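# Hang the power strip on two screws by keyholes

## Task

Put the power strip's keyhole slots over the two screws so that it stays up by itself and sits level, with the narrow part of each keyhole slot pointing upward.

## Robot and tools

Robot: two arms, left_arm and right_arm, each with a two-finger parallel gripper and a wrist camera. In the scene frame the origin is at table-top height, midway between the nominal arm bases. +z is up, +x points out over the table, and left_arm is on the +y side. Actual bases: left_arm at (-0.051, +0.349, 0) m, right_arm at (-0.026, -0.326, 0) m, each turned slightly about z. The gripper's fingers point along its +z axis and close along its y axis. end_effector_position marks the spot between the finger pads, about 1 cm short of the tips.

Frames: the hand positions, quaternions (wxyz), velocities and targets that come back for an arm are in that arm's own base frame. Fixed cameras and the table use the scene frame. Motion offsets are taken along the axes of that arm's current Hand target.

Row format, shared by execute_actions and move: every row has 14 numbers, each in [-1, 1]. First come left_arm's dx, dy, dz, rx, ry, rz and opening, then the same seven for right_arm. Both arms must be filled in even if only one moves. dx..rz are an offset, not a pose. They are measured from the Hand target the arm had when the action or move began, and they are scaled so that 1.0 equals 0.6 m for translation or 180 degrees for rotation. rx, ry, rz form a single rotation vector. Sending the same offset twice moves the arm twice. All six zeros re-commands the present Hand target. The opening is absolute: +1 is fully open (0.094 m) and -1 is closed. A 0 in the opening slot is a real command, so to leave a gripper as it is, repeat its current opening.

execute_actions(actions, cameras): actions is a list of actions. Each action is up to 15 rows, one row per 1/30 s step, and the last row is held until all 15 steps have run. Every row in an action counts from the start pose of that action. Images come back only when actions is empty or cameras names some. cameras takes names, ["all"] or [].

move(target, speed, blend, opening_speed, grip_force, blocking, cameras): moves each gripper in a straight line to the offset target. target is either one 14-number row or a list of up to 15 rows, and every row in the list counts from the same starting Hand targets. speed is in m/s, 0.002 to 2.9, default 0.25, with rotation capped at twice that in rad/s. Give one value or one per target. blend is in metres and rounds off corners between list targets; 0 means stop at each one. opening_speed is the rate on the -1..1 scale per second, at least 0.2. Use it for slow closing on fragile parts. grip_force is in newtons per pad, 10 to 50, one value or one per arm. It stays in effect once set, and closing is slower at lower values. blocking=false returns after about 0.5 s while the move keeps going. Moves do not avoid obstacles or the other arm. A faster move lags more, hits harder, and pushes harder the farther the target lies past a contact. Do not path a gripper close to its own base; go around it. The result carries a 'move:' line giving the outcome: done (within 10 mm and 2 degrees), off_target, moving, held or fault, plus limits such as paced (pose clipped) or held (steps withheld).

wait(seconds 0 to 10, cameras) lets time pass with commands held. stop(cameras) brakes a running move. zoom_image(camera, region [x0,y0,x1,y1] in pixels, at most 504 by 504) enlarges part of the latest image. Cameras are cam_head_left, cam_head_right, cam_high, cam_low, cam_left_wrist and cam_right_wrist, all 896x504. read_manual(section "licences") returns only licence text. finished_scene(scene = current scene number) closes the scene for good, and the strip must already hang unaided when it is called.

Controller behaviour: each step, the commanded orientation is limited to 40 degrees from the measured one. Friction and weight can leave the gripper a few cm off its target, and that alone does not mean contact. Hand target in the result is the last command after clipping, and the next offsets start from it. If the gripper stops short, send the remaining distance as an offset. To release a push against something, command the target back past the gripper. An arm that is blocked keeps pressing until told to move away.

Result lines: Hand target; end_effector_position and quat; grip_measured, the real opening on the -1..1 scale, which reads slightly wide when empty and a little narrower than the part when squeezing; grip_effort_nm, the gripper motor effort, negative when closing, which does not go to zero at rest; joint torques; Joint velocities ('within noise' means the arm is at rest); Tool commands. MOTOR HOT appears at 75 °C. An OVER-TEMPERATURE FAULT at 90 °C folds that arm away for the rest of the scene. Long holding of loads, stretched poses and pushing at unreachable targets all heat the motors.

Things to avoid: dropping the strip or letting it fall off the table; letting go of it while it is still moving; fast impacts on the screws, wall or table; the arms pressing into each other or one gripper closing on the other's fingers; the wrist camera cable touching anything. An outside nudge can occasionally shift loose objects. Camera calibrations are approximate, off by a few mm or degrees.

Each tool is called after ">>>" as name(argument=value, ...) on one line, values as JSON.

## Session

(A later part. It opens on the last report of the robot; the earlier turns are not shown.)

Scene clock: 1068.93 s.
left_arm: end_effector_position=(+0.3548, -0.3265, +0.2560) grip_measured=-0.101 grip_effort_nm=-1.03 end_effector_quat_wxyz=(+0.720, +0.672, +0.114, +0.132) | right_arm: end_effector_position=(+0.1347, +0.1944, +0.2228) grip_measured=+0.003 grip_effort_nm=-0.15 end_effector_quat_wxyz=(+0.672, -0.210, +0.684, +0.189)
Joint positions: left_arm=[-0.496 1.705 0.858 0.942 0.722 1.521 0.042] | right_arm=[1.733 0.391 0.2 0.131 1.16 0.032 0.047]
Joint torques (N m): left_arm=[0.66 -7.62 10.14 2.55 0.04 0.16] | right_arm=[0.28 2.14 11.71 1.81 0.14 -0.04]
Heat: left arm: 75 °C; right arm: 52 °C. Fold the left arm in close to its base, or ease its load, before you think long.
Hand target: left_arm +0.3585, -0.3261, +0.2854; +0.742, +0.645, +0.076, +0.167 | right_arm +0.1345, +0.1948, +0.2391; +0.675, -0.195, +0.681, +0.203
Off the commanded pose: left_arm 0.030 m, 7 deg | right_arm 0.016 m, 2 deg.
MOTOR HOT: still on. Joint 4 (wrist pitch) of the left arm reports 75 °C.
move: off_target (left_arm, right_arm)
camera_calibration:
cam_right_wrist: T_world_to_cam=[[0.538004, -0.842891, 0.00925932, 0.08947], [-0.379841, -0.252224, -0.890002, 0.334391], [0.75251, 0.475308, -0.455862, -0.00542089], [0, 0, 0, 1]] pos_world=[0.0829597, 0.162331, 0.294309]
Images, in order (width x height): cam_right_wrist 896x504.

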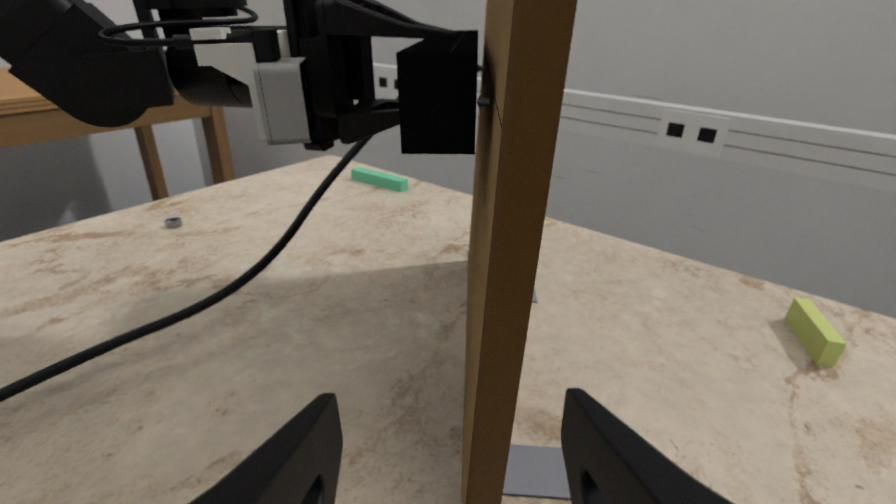

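>>> move(target=[[0.004,-0.006,0,0.006,0,0,-0.35,0,0,0,0,0,0,0],[0.004,-0.006,0.025,0.006,0,0,-0.35,0,0,0,0,0,0,0]], speed=0.05, cameras=["cam_right_wrist"])

>>> zoom_image(camera="cam_right_wrist", region=[370, 0, 530, 200])

Scene clock: 1073.67 s.
left_arm: end_effector_position=(+0.3594, -0.3325, +0.2539) grip_measured=-0.101 grip_effort_nm=-1.03 end_effector_quat_wxyz=(+0.717, +0.676, +0.114, +0.129) | right_arm: end_effector_position=(+0.1347, +0.1944, +0.2228) grip_measured=+0.003 grip_effort_nm=-0.15 end_effector_quat_wxyz=(+0.672, -0.210, +0.684, +0.189)
Joint positions: left_arm=[-0.503 1.729 0.89 0.92 0.722 1.528 0.042] | right_arm=[1.733 0.391 0.2 0.131 1.16 0.032 0.047]
Joint torques (N m): left_arm=[-0.92 -7.25 12.25 2.3 -0.18 0.25] | right_arm=[0.4 2.14 11.51 1.83 0.15 -0.11]
Heat: left arm: 76 °C; right arm: 53 °C. Fold the left arm in close to its base, or ease its load, before you think long.
Hand target: left_arm +0.3662, -0.3396, +0.2845; +0.736, +0.652, +0.077, +0.166 | right_arm +0.1345, +0.1948, +0.2391; +0.675, -0.195, +0.681, +0.203
Off the commanded pose: left_arm 0.032 m, 7 deg | right_arm 0.016 m, 2 deg.
MOTOR HOT: still on. Joint 4 (wrist pitch) of the left arm reports 76 °C.
move: off_target (left_arm, right_arm)
camera_calibration:
cam_right_wrist: T_world_to_cam=[[0.538004, -0.842891, 0.00925932, 0.08947], [-0.379841, -0.252224, -0.890002, 0.334391], [0.75251, 0.475308, -0.455862, -0.00542089], [0, 0, 0, 1]] pos_world=[0.0829597, 0.162331, 0.294309]
Images, in order (width x height): cam_right_wrist 896x504.

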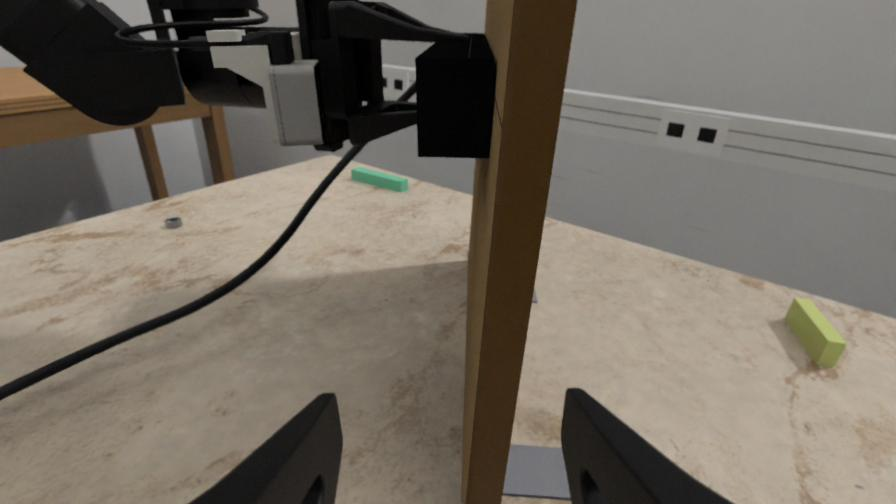

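Scaled by 2.520 from the camera's 896x504 image, which has a finer 1280x720 frame.

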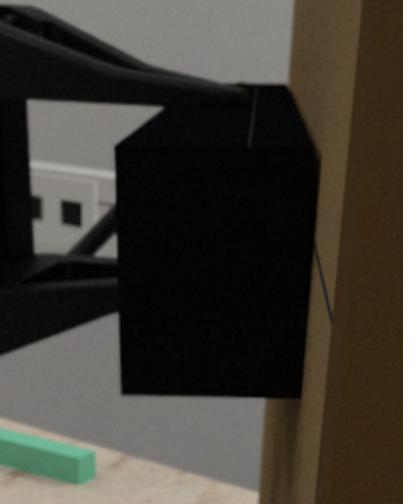

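>>> move(target=[0,0,0.015,0,-0.006,0,-0.35,0,0,0,0,0,0,0], speed=0.05, cameras=["cam_head_left","cam_right_wrist"])

>>> zoom_image(camera="cam_head_left", region=[350, 170, 470, 280])

>>> zoom_image(camera="cam_right_wrist", region=[370, 0, 530, 200])

Scene clock: 1077.57 s.
left_arm: end_effector_position=(+0.3594, -0.3331, +0.2539) grip_measured=-0.101 grip_effort_nm=-1.03 end_effector_quat_wxyz=(+0.717, +0.678, +0.109, +0.124) | right_arm: end_effector_position=(+0.1347, +0.1944, +0.2228) grip_measured=+0.003 grip_effort_nm=-0.15 end_effector_quat_wxyz=(+0.672, -0.210, +0.684, +0.189)
Joint positions: left_arm=[-0.499 1.734 0.9 0.912 0.739 1.53 0.042] | right_arm=[1.733 0.391 0.2 0.131 1.16 0.032 0.047]
Joint torques (N m): left_arm=[-2.1 -5.87 14.46 2.25 -0.25 0.24] | right_arm=[0.36 2.13 11.51 1.83 0.11 -0.06]
Heat: left arm: 75 °C; right arm: 53 °C. Fold the left arm in close to its base, or ease its load, before you think long.
Hand target: left_arm +0.3693, -0.3479, +0.2857; +0.736, +0.654, +0.071, +0.160 | right_arm +0.1345, +0.1948, +0.2391; +0.675, -0.195, +0.681, +0.203
Off the commanded pose: left_arm 0.036 m, 7 deg | right_arm 0.016 m, 2 deg.
MOTOR HOT: still on. Joint 4 (wrist pitch) of the left arm reports 75 °C.
move: off_target (left_arm, right_arm)
camera_calibration:
cam_right_wrist: T_world_to_cam=[[0.538004, -0.842891, 0.00925932, 0.08947], [-0.379841, -0.252224, -0.890002, 0.334391], [0.75251, 0.475308, -0.455862, -0.00542089], [0, 0, 0, 1]] pos_world=[0.0829597, 0.162331, 0.294309]
Images, in order (width x height): cam_head_left 896x504, cam_right_wrist 896x504.

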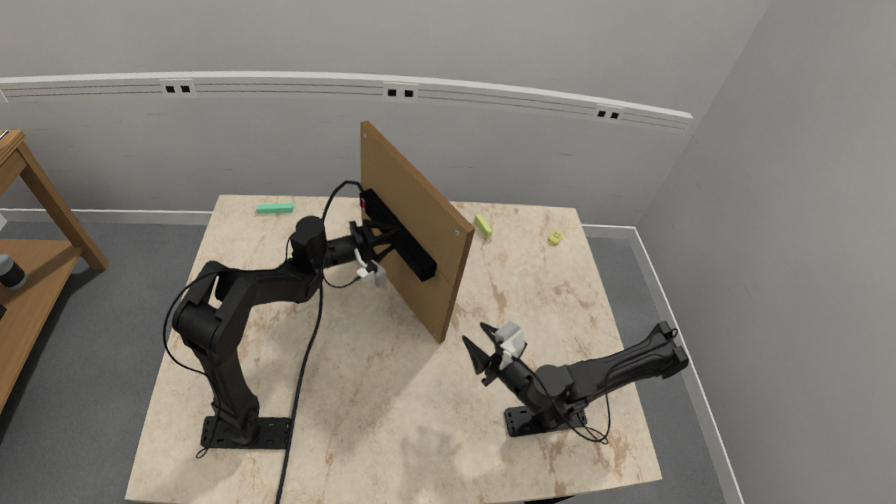

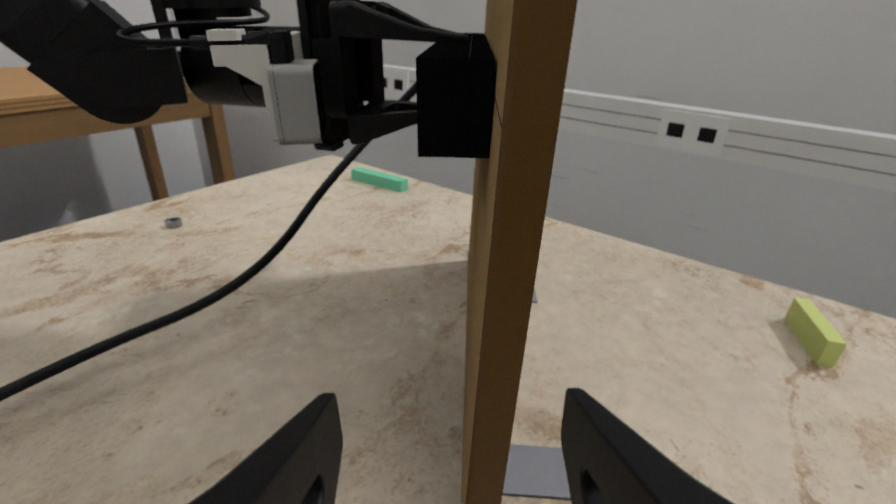

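Scaled by 4.200 from the camera's 896x504 image, which has a finer 1280x720 frame.

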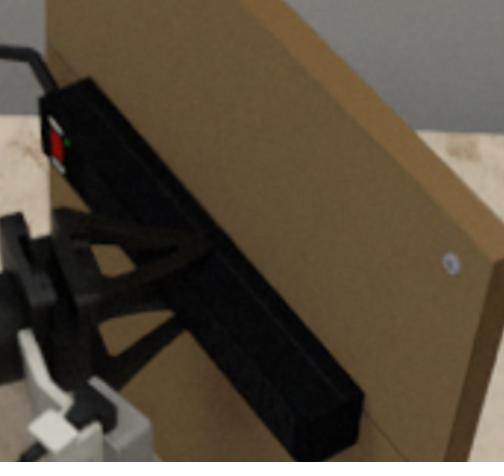

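Scaled by 2.520 from the camera's 896x504 image, which has a finer 1280x720 frame.

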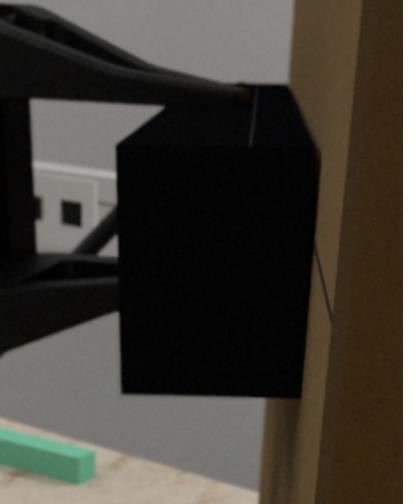

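>>> move(target=[[0,0,-0.03,0,0.003,0,-0.35,0,0,0,0,0,0,0],[0,-0.025,-0.03,0.01,0.003,0,-0.35,0,0,0,0,0,0,0],[0,-0.04,-0.03,0.02,0.003,0,-0.35,0,0,0,0,0,0,0]], speed=0.04, cameras=["cam_right_wrist"])

>>> zoom_image(camera="cam_right_wrist", region=[370, 0, 530, 200])

Scene clock: 1084.23 s.
left_arm: end_effector_position=(+0.3595, -0.3325, +0.2525) grip_measured=-0.101 grip_effort_nm=-1.03 end_effector_quat_wxyz=(+0.714, +0.680, +0.104, +0.127) | right_arm: end_effector_position=(+0.1347, +0.1944, +0.2228) grip_measured=+0.003 grip_effort_nm=-0.15 end_effector_quat_wxyz=(+0.672, -0.210, +0.684, +0.189)
Joint positions: left_arm=[-0.496 1.734 0.9 0.906 0.744 1.546 0.042] | right_arm=[1.733 0.391 0.2 0.131 1.16 0.032 0.047]
Joint torques (N m): left_arm=[0.36 -6.64 9.55 1.96 -0.12 0.56] | right_arm=[0.49 2.14 11.56 1.89 0.12 -0.08]
Heat: left arm: 74 °C; right arm: 53 °C. Fold the left arm in close to its base, or ease its load, before you think long.
Hand target: left_arm +0.3671, -0.3333, +0.2596; +0.715, +0.676, +0.079, +0.161 | right_arm +0.1345, +0.1948, +0.2391; +0.675, -0.195, +0.681, +0.203
Off the commanded pose: left_arm 0.010 m, 5 deg | right_arm 0.016 m, 2 deg.
MOTOR HOT: still on. Joint 4 (wrist pitch) of the left arm reports 74 °C.
move: off_target (left_arm, right_arm)
camera_calibration:
cam_right_wrist: T_world_to_cam=[[0.538004, -0.842891, 0.00925932, 0.08947], [-0.379841, -0.252224, -0.890002, 0.334391], [0.75251, 0.475308, -0.455862, -0.00542089], [0, 0, 0, 1]] pos_world=[0.0829597, 0.162331, 0.294309]
Images, in order (width x height): cam_right_wrist 896x504.

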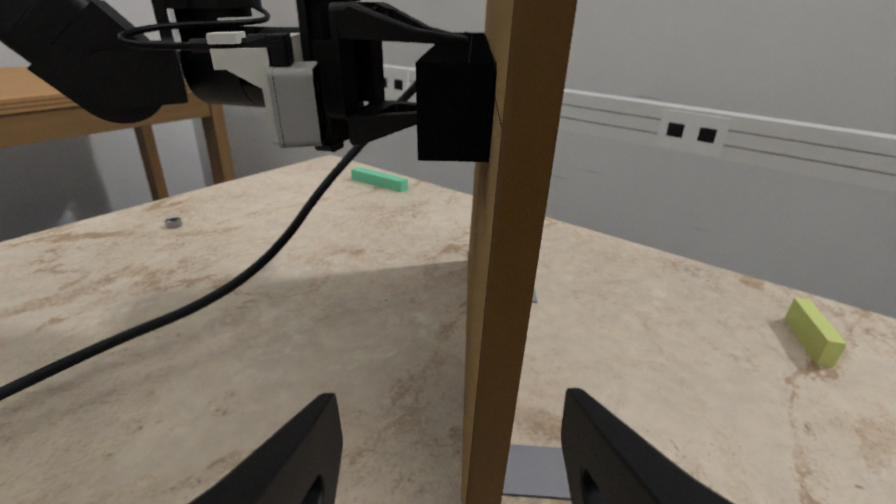

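Scaled by 2.520 from the camera's 896x504 image, which has a finer 1280x720 frame.

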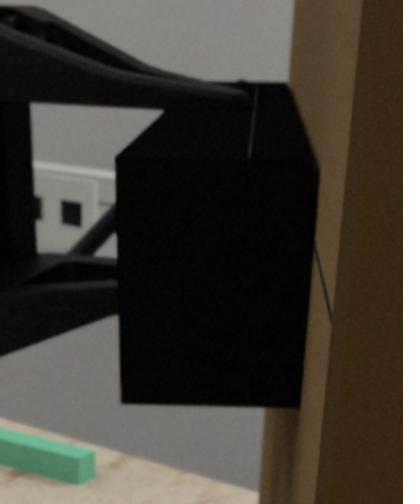

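>>> move(target=[[0,-0.02,0.004,0.006,0,-0.008,-0.35,0,0,0,0,0,0,0],[0,-0.035,0.004,0.01,0,-0.015,-0.35,0,0,0,0,0,0,0]], speed=0.04, cameras=["cam_right_wrist"])

>>> zoom_image(camera="cam_right_wrist", region=[370, 0, 530, 200])

Scene clock: 1088.13 s.
left_arm: end_effector_position=(+0.3594, -0.3325, +0.2512) grip_measured=-0.101 grip_effort_nm=-1.03 end_effector_quat_wxyz=(+0.719, +0.677, +0.097, +0.124) | right_arm: end_effector_position=(+0.1347, +0.1944, +0.2228) grip_measured=+0.003 grip_effort_nm=-0.15 end_effector_quat_wxyz=(+0.672, -0.210, +0.684, +0.189)
Joint positions: left_arm=[-0.491 1.752 0.9 0.942 0.765 1.536 0.042] | right_arm=[1.733 0.391 0.2 0.131 1.16 0.032 0.047]
Joint torques (N m): left_arm=[-0.42 -4.98 8.66 1.62 -0.36 0.49] | right_arm=[0.49 2.3 11.54 1.85 0.12 -0.08]
Heat: left arm: 72 °C; right arm: 53 °C. Fold the left arm in close to its base, or ease its load, before you think long.
Hand target: left_arm +0.3705, -0.3362, +0.2390; +0.708, +0.685, +0.098, +0.143 | right_arm +0.1345, +0.1948, +0.2391; +0.675, -0.195, +0.681, +0.203
Off the commanded pose: left_arm 0.017 m, 3 deg | right_arm 0.016 m, 2 deg.
MOTOR HOT: still on. Joint 4 (wrist pitch) of the left arm reports 72 °C.
move: off_target (left_arm, right_arm)
camera_calibration:
cam_right_wrist: T_world_to_cam=[[0.538004, -0.842891, 0.00925932, 0.08947], [-0.379841, -0.252224, -0.890002, 0.334391], [0.75251, 0.475308, -0.455862, -0.00542089], [0, 0, 0, 1]] pos_world=[0.0829597, 0.162331, 0.294309]
Images, in order (width x height): cam_right_wrist 896x504.

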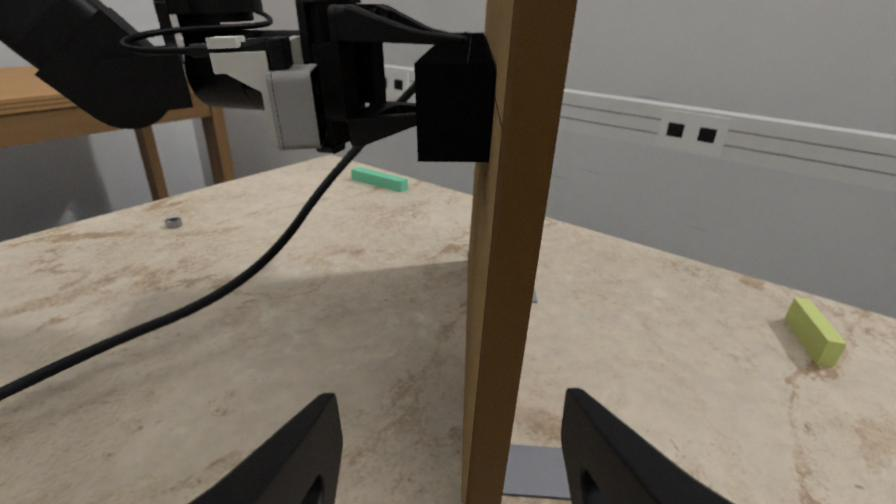

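Scaled by 2.520 from the camera's 896x504 image, which has a finer 1280x720 frame.

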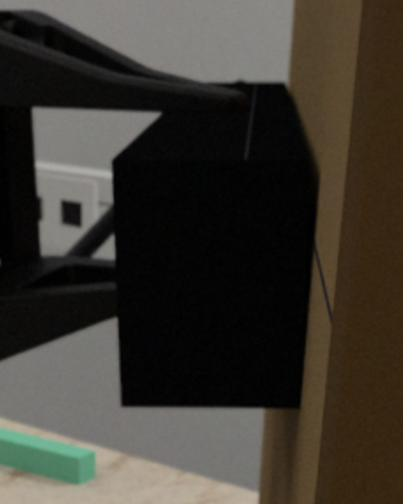

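>>> move(target=[[0,-0.02,-0.015,0.02,0,-0.012,-0.35,0,0,0,0,0,0,0],[0,-0.03,-0.015,0.03,0,-0.02,-0.35,0,0,0,0,0,0,0]], speed=0.04, cameras=["cam_right_wrist"])

>>> zoom_image(camera="cam_right_wrist", region=[370, 0, 530, 200])

Scene clock: 1092.60 s.
left_arm: end_effector_position=(+0.3608, -0.3300, +0.2489) grip_measured=-0.101 grip_effort_nm=-1.03 end_effector_quat_wxyz=(+0.713, +0.683, +0.102, +0.124) | right_arm: end_effector_position=(+0.1347, +0.1944, +0.2228) grip_measured=+0.003 grip_effort_nm=-0.15 end_effector_quat_wxyz=(+0.672, -0.210, +0.684, +0.189)
Joint positions: left_arm=[-0.485 1.743 0.9 0.908 0.765 1.548 0.042] | right_arm=[1.733 0.391 0.2 0.131 1.16 0.032 0.047]
Joint torques (N m): left_arm=[0.68 -7.13 7.25 0.59 -0.17 0.53] | right_arm=[0.39 2.07 11.58 1.85 0.1 -0.07]
Heat: left arm: 71 °C; right arm: 53 °C.
Hand target: left_arm +0.3686, -0.3282, +0.2206; +0.679, +0.714, +0.125, +0.116 | right_arm +0.1345, +0.1948, +0.2391; +0.675, -0.195, +0.681, +0.203
Off the commanded pose: left_arm 0.029 m, 6 deg | right_arm 0.016 m, 2 deg.
MOTOR HOT: cleared for the motors of the left arm.
move: off_target (left_arm, right_arm)
camera_calibration:
cam_right_wrist: T_world_to_cam=[[0.538004, -0.842891, 0.00925932, 0.08947], [-0.379841, -0.252224, -0.890002, 0.334391], [0.75251, 0.475308, -0.455862, -0.00542089], [0, 0, 0, 1]] pos_world=[0.0829597, 0.162331, 0.294309]
Images, in order (width x height): cam_right_wrist 896x504.

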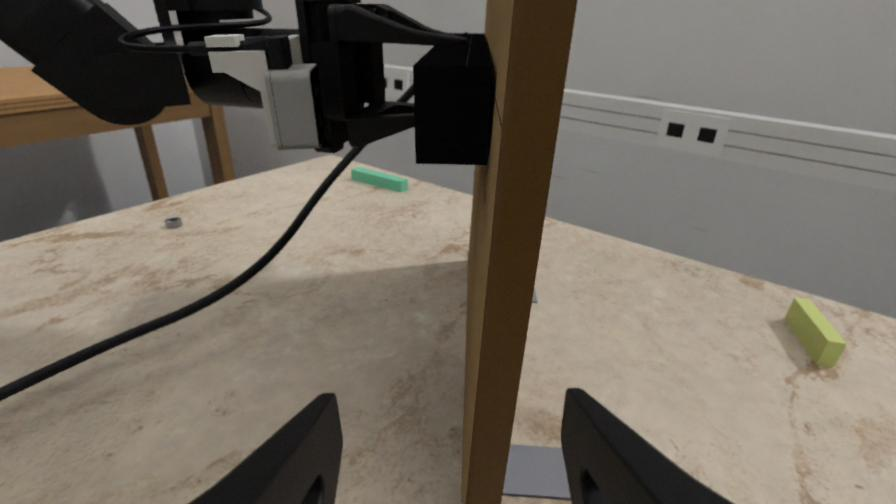

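Scaled by 2.520 from the camera's 896x504 image, which has a finer 1280x720 frame.

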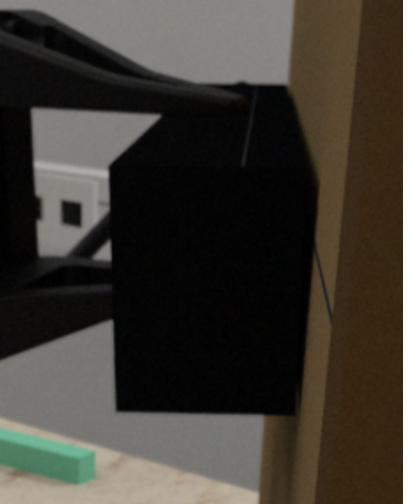

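>>> move(target=[[0,-0.01,0.012,0,0,-0.02,-0.35,0,0,0,0,0,0,0],[0,-0.02,0.012,0,0,-0.035,-0.35,0,0,0,0,0,0,0]], speed=0.04, cameras=["cam_right_wrist","cam_head_left"])

>>> zoom_image(camera="cam_right_wrist", region=[370, 0, 530, 200])

>>> zoom_image(camera="cam_head_left", region=[350, 170, 470, 280])

Scene clock: 1096.97 s.
left_arm: end_effector_position=(+0.3612, -0.3306, +0.2488) grip_measured=-0.101 grip_effort_nm=-1.03 end_effector_quat_wxyz=(+0.715, +0.680, +0.109, +0.117) | right_arm: end_effector_position=(+0.1347, +0.1944, +0.2228) grip_measured=+0.003 grip_effort_nm=-0.15 end_effector_quat_wxyz=(+0.672, -0.210, +0.684, +0.189)
Joint positions: left_arm=[-0.486 1.747 0.9 0.918 0.762 1.526 0.042] | right_arm=[1.733 0.391 0.2 0.131 1.16 0.032 0.047]
Joint torques (N m): left_arm=[-0.46 -4.49 6.53 0.9 -0.33 -0.23] | right_arm=[0.49 2.21 11.6 1.85 0.11 -0.09]
Heat: left arm: 69 °C; right arm: 53 °C.
Hand target: left_arm +0.3709, -0.3344, +0.2082; +0.684, +0.706, +0.165, +0.078 | right_arm +0.1345, +0.1948, +0.2391; +0.675, -0.195, +0.681, +0.203
Off the commanded pose: left_arm 0.042 m, 9 deg | right_arm 0.016 m, 2 deg.
move: off_target (left_arm, right_arm)
camera_calibration:
cam_right_wrist: T_world_to_cam=[[0.538004, -0.842891, 0.00925932, 0.08947], [-0.379841, -0.252224, -0.890002, 0.334391], [0.75251, 0.475308, -0.455862, -0.00542089], [0, 0, 0, 1]] pos_world=[0.0829597, 0.162331, 0.294309]
Images, in order (width x height): cam_head_left 896x504, cam_right_wrist 896x504.

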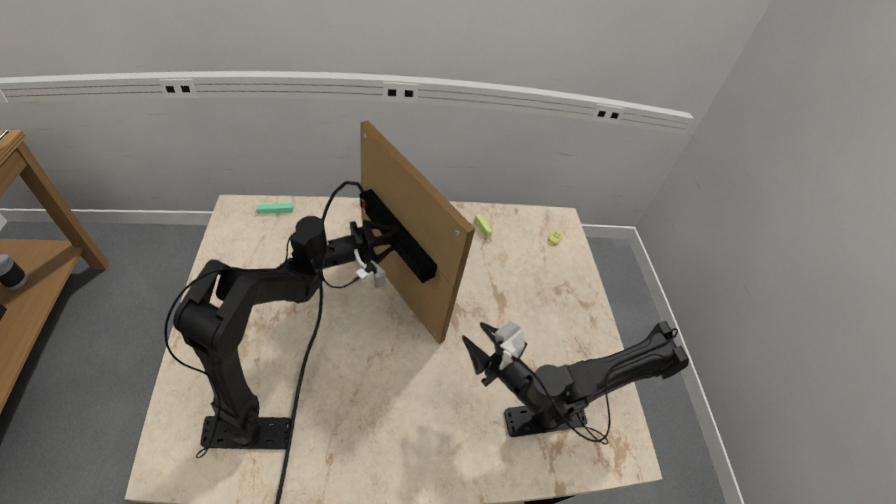

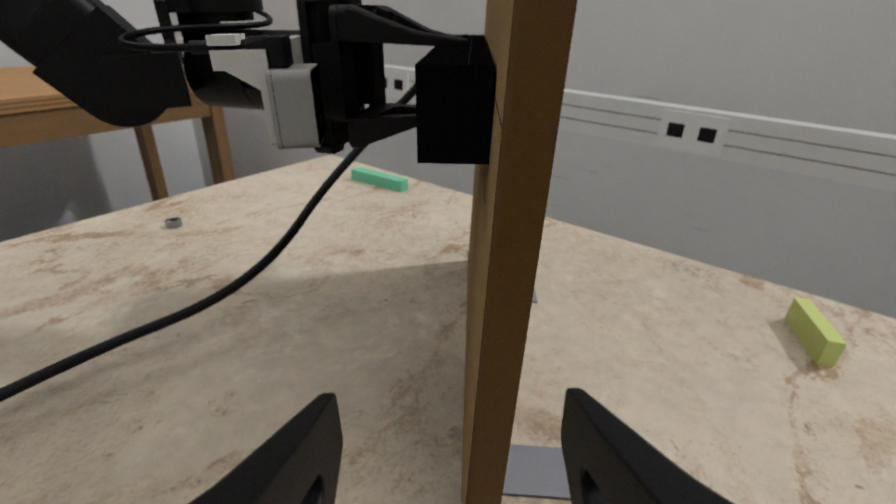

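Scaled by 2.520 from the camera's 896x504 image, which has a finer 1280x720 frame.

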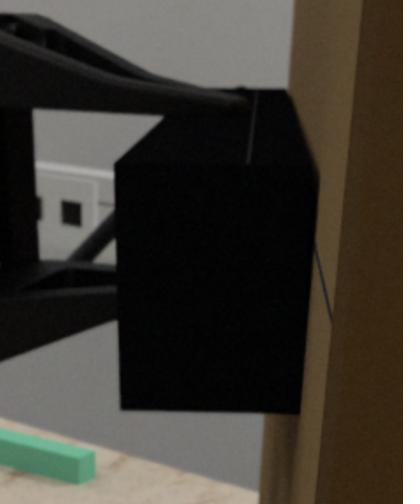

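Scaled by 4.200 from the camera's 896x504 image, which has a finer 1280x720 frame.

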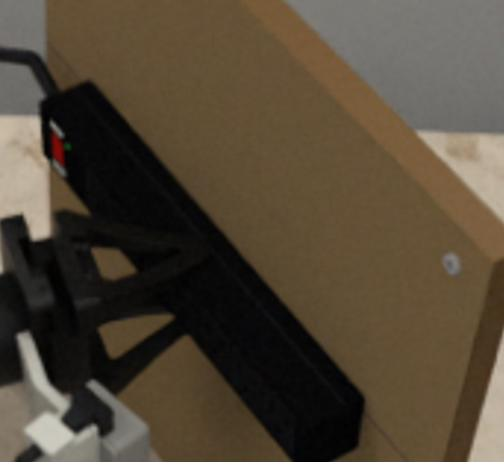

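Far now moves (90). Continue lowering.

>>> move(target=[[0,-0.015,-0.006,0.01,0,0,-0.35,0,0,0,0,0,0,0],[0,-0.04,-0.006,0.025,0,0,-0.35,0,0,0,0,0,0,0]], speed=0.04, cameras=["cam_right_wrist"])

>>> zoom_image(camera="cam_right_wrist", region=[370, 0, 530, 200])

Scene clock: 1100.73 s.
left_arm: end_effector_position=(+0.3601, -0.3311, +0.2360) grip_measured=-0.101 grip_effort_nm=-1.03 end_effector_quat_wxyz=(+0.704, +0.692, +0.112, +0.114) | right_arm: end_effector_position=(+0.1347, +0.1944, +0.2228) grip_measured=+0.003 grip_effort_nm=-0.15 end_effector_quat_wxyz=(+0.672, -0.210, +0.684, +0.189)
Joint positions: left_arm=[-0.488 1.752 0.889 0.888 0.761 1.554 0.042] | right_arm=[1.733 0.391 0.2 0.131 1.16 0.032 0.047]
Joint torques (N m): left_arm=[0.18 -5.33 5.75 0.38 -0.2 0.12] | right_arm=[0.47 2.11 11.73 1.83 0.13 -0.04]
Heat: left arm: 67 °C; right arm: 53 °C.
Hand target: left_arm +0.3665, -0.3309, +0.1845; +0.656, +0.732, +0.168, +0.072 | right_arm +0.1345, +0.1948, +0.2391; +0.675, -0.195, +0.681, +0.203
Off the commanded pose: left_arm 0.052 m, 11 deg | right_arm 0.016 m, 2 deg.
move: off_target (left_arm, right_arm)
camera_calibration:
cam_right_wrist: T_world_to_cam=[[0.538004, -0.842891, 0.00925932, 0.08947], [-0.379841, -0.252224, -0.890002, 0.334391], [0.75251, 0.475308, -0.455862, -0.00542089], [0, 0, 0, 1]] pos_world=[0.0829597, 0.162331, 0.294309]
Images, in order (width x height): cam_right_wrist 896x504.

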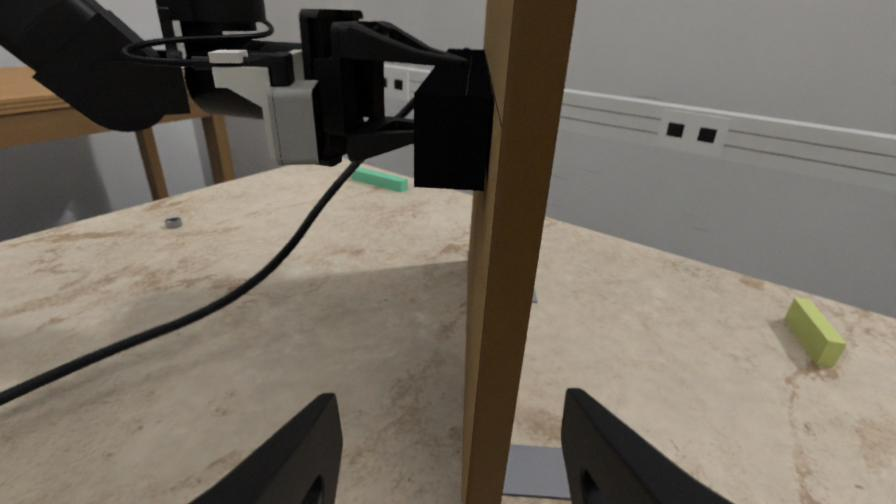

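Scaled by 2.520 from the camera's 896x504 image, which has a finer 1280x720 frame.

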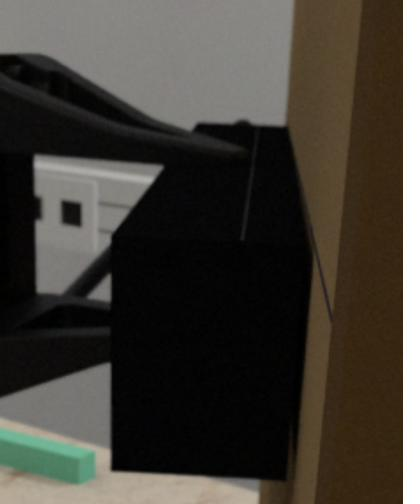

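>>> move(target=[0,0.045,0.012,-0.022,0,0.02,-0.35,0,0,0,0,0,0,0], speed=0.05, cameras=["cam_right_wrist","cam_head_left"])

>>> zoom_image(camera="cam_head_left", region=[350, 170, 470, 280])

>>> zoom_image(camera="cam_right_wrist", region=[370, 0, 530, 200])

Scene clock: 1104.77 s.
left_arm: end_effector_position=(+0.3603, -0.3323, +0.2373) grip_measured=-0.101 grip_effort_nm=-1.03 end_effector_quat_wxyz=(+0.705, +0.691, +0.110, +0.114) | right_arm: end_effector_position=(+0.1347, +0.1944, +0.2228) grip_measured=+0.003 grip_effort_nm=-0.15 end_effector_quat_wxyz=(+0.672, -0.210, +0.684, +0.189)
Joint positions: left_arm=[-0.49 1.754 0.895 0.886 0.762 1.556 0.042] | right_arm=[1.733 0.391 0.2 0.131 1.16 0.032 0.047]
Joint torques (N m): left_arm=[-0.91 -4.41 9.74 0.89 -0.35 0.14] | right_arm=[0.55 2.13 11.56 1.85 0.09 -0.08]
Heat: left arm: 65 °C; right arm: 53 °C.
Hand target: left_arm +0.3729, -0.3399, +0.2103; +0.679, +0.714, +0.142, +0.098 | right_arm +0.1345, +0.1948, +0.2391; +0.675, -0.195, +0.681, +0.203
Off the commanded pose: left_arm 0.031 m, 6 deg | right_arm 0.016 m, 2 deg.
move: off_target (left_arm, right_arm)
camera_calibration:
cam_right_wrist: T_world_to_cam=[[0.538004, -0.842891, 0.00925932, 0.08947], [-0.379841, -0.252224, -0.890002, 0.334391], [0.75251, 0.475308, -0.455862, -0.00542089], [0, 0, 0, 1]] pos_world=[0.0829597, 0.162331, 0.294309]
Images, in order (width x height): cam_head_left 896x504, cam_right_wrist 896x504.

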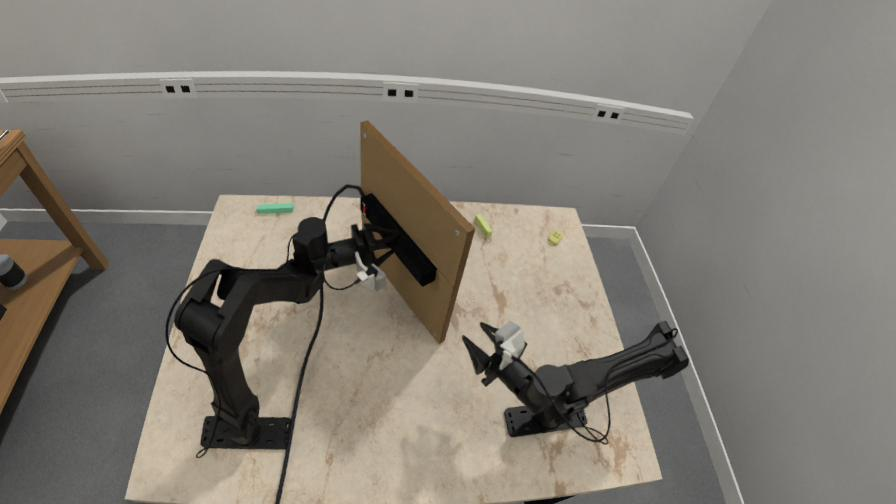

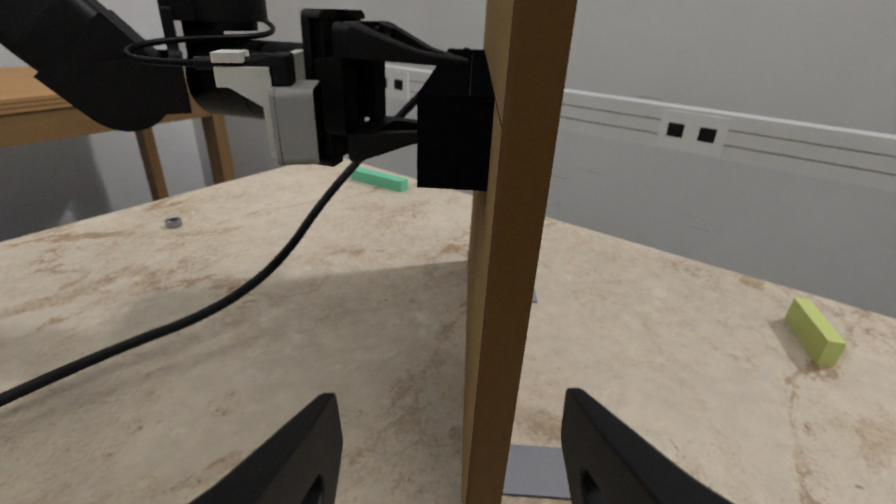

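Scaled by 4.200 from the camera's 896x504 image, which has a finer 1280x720 frame.

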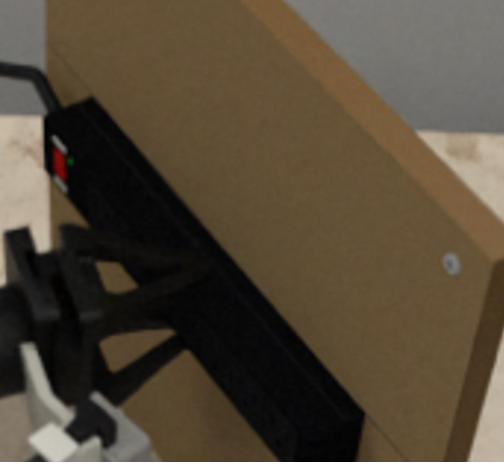

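Scaled by 2.520 from the camera's 896x504 image, which has a finer 1280x720 frame.

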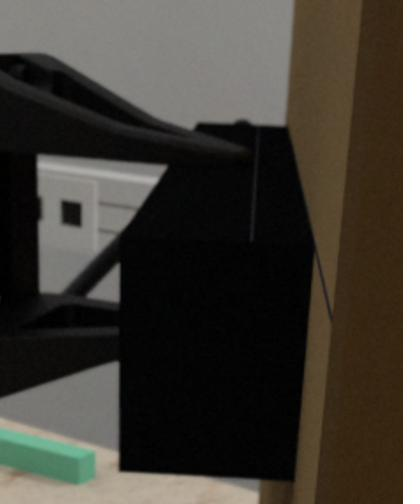

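Great; edge on the line. Neutralize and release.

>>> move(target=[0,0.02,-0.012,-0.006,0,0.006,-0.35,0,0,0,0,0,0,0], speed=0.05)

>>> move(target=[0,0,0,0,0,0,0.6,0,0,0,0,0,0,0], opening_speed=0.4)

>>> move(target=[0,0,-0.2,0,0,0,0.7,0,0,0,0,0,0,0], speed=0.1, cameras=["cam_head_left","cam_right_wrist"])

>>> zoom_image(camera="cam_head_left", region=[350, 170, 470, 280])

>>> zoom_image(camera="cam_right_wrist", region=[370, 0, 530, 200])

Scene clock: 1111.27 s.
left_arm: end_effector_position=(+0.3602, -0.3324, +0.2372) grip_measured=-0.101 grip_effort_nm=-1.03 end_effector_quat_wxyz=(+0.705, +0.692, +0.110, +0.114) | right_arm: end_effector_position=(+0.1347, +0.1944, +0.2228) grip_measured=+0.003 grip_effort_nm=-0.15 end_effector_quat_wxyz=(+0.672, -0.210, +0.684, +0.189)
Joint positions: left_arm=[-0.49 1.754 0.895 0.886 0.763 1.556 0.042] | right_arm=[1.733 0.391 0.2 0.131 1.16 0.032 0.047]
Joint torques (N m): left_arm=[0.35 -6.6 9.76 0.88 -0.23 0.14] | right_arm=[0.36 2.06 11.54 1.83 0.14 -0.1]
Heat: left arm: 64 °C; right arm: 53 °C.
Hand target: left_arm +0.3714, -0.3336, +0.2227; +0.684, +0.709, +0.134, +0.106 | right_arm +0.1345, +0.1948, +0.2391; +0.675, -0.195, +0.681, +0.203
Off the commanded pose: left_arm 0.018 m, 4 deg | right_arm 0.016 m, 2 deg.
move: off_target (left_arm, right_arm)

Scene clock: 1113.87 s.
left_arm: end_effector_position=(+0.3647, -0.3325, +0.2293) grip_measured=+0.598 grip_effort_nm=0.10 end_effector_quat_wxyz=(+0.691, +0.704, +0.123, +0.112) | right_arm: end_effector_position=(+0.1347, +0.1944, +0.2228) grip_measured=+0.003 grip_effort_nm=-0.15 end_effector_quat_wxyz=(+0.672, -0.210, +0.684, +0.189)
Joint positions: left_arm=[-0.49 1.754 0.91 0.817 0.748 1.577 0.075] | right_arm=[1.733 0.391 0.2 0.131 1.16 0.032 0.047]
Joint torques (N m): left_arm=[0.27 -6.56 9.05 1.49 -0.06 -0.02] | right_arm=[0.38 2.11 11.55 1.83 0.11 -0.06]
Heat: left arm: 63 °C; right arm: 53 °C.
Hand target: left_arm +0.3714, -0.3336, +0.2227; +0.684, +0.709, +0.134, +0.106 | right_arm +0.1345, +0.1948, +0.2391; +0.675, -0.195, +0.681, +0.203
Off the commanded pose: left_arm 0.010 m, 2 deg | right_arm 0.016 m, 2 deg.
move: off_target (right_arm)

Scene clock: 1115.77 s.
left_arm: end_effector_position=(+0.3363, -0.2227, +0.2324) grip_measured=+0.698 grip_effort_nm=0.10 end_effector_quat_wxyz=(+0.688, +0.705, +0.125, +0.117) | right_arm: end_effector_position=(+0.1347, +0.1944, +0.2228) grip_measured=+0.003 grip_effort_nm=-0.15 end_effector_quat_wxyz=(+0.672, -0.210, +0.684, +0.189)
Joint positions: left_arm=[-0.194 1.5 0.664 0.785 1.032 1.607 0.08] | right_arm=[1.733 0.391 0.2 0.131 1.16 0.032 0.047]
Joint torques (N m): left_arm=[0.43 -7.23 5.83 1.3 0.1 -0.01] | right_arm=[0.44 2.11 11.52 1.85 0.13 -0.08]
Heat: left arm: 63 °C; right arm: 53 °C.
Hand target: left_arm +0.3313, -0.2205, +0.2276; +0.684, +0.709, +0.134, +0.106 | right_arm +0.1345, +0.1948, +0.2391; +0.675, -0.195, +0.681, +0.203
Off the commanded pose: left_arm 0.007 m, 2 deg | right_arm 0.016 m, 2 deg.
move: off_target (right_arm)
camera_calibration:
cam_right_wrist: T_world_to_cam=[[0.538004, -0.842891, 0.00925932, 0.08947], [-0.379841, -0.252224, -0.890002, 0.334391], [0.75251, 0.475308, -0.455862, -0.00542089], [0, 0, 0, 1]] pos_world=[0.0829597, 0.162331, 0.294309]
Images, in order (width x height): cam_head_left 896x504, cam_right_wrist 896x504.

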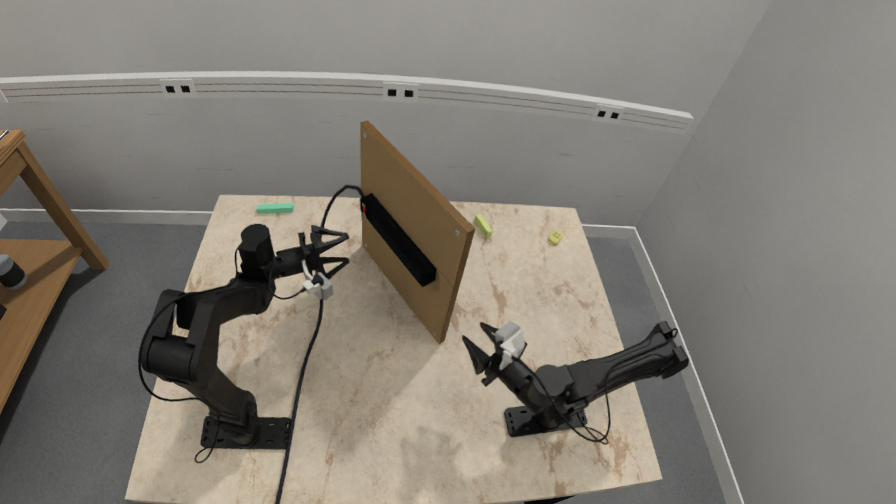

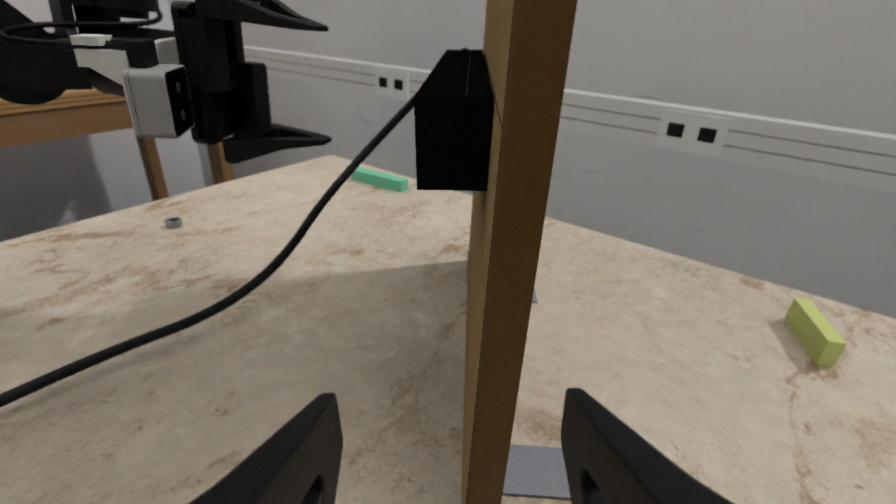

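Scaled by 4.200 from the camera's 896x504 image, which has a finer 1280x720 frame.

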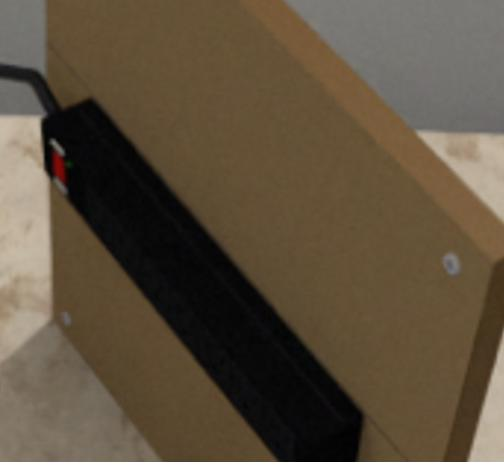

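Scaled by 2.520 from the camera's 896x504 image, which has a finer 1280x720 frame.

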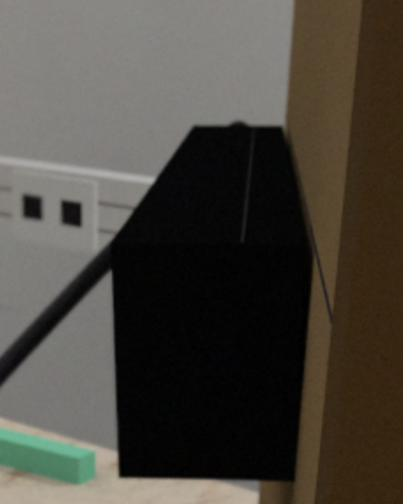

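Hanging level.

>>> finished_scene(scene=2)

The scene is finished: the task was done.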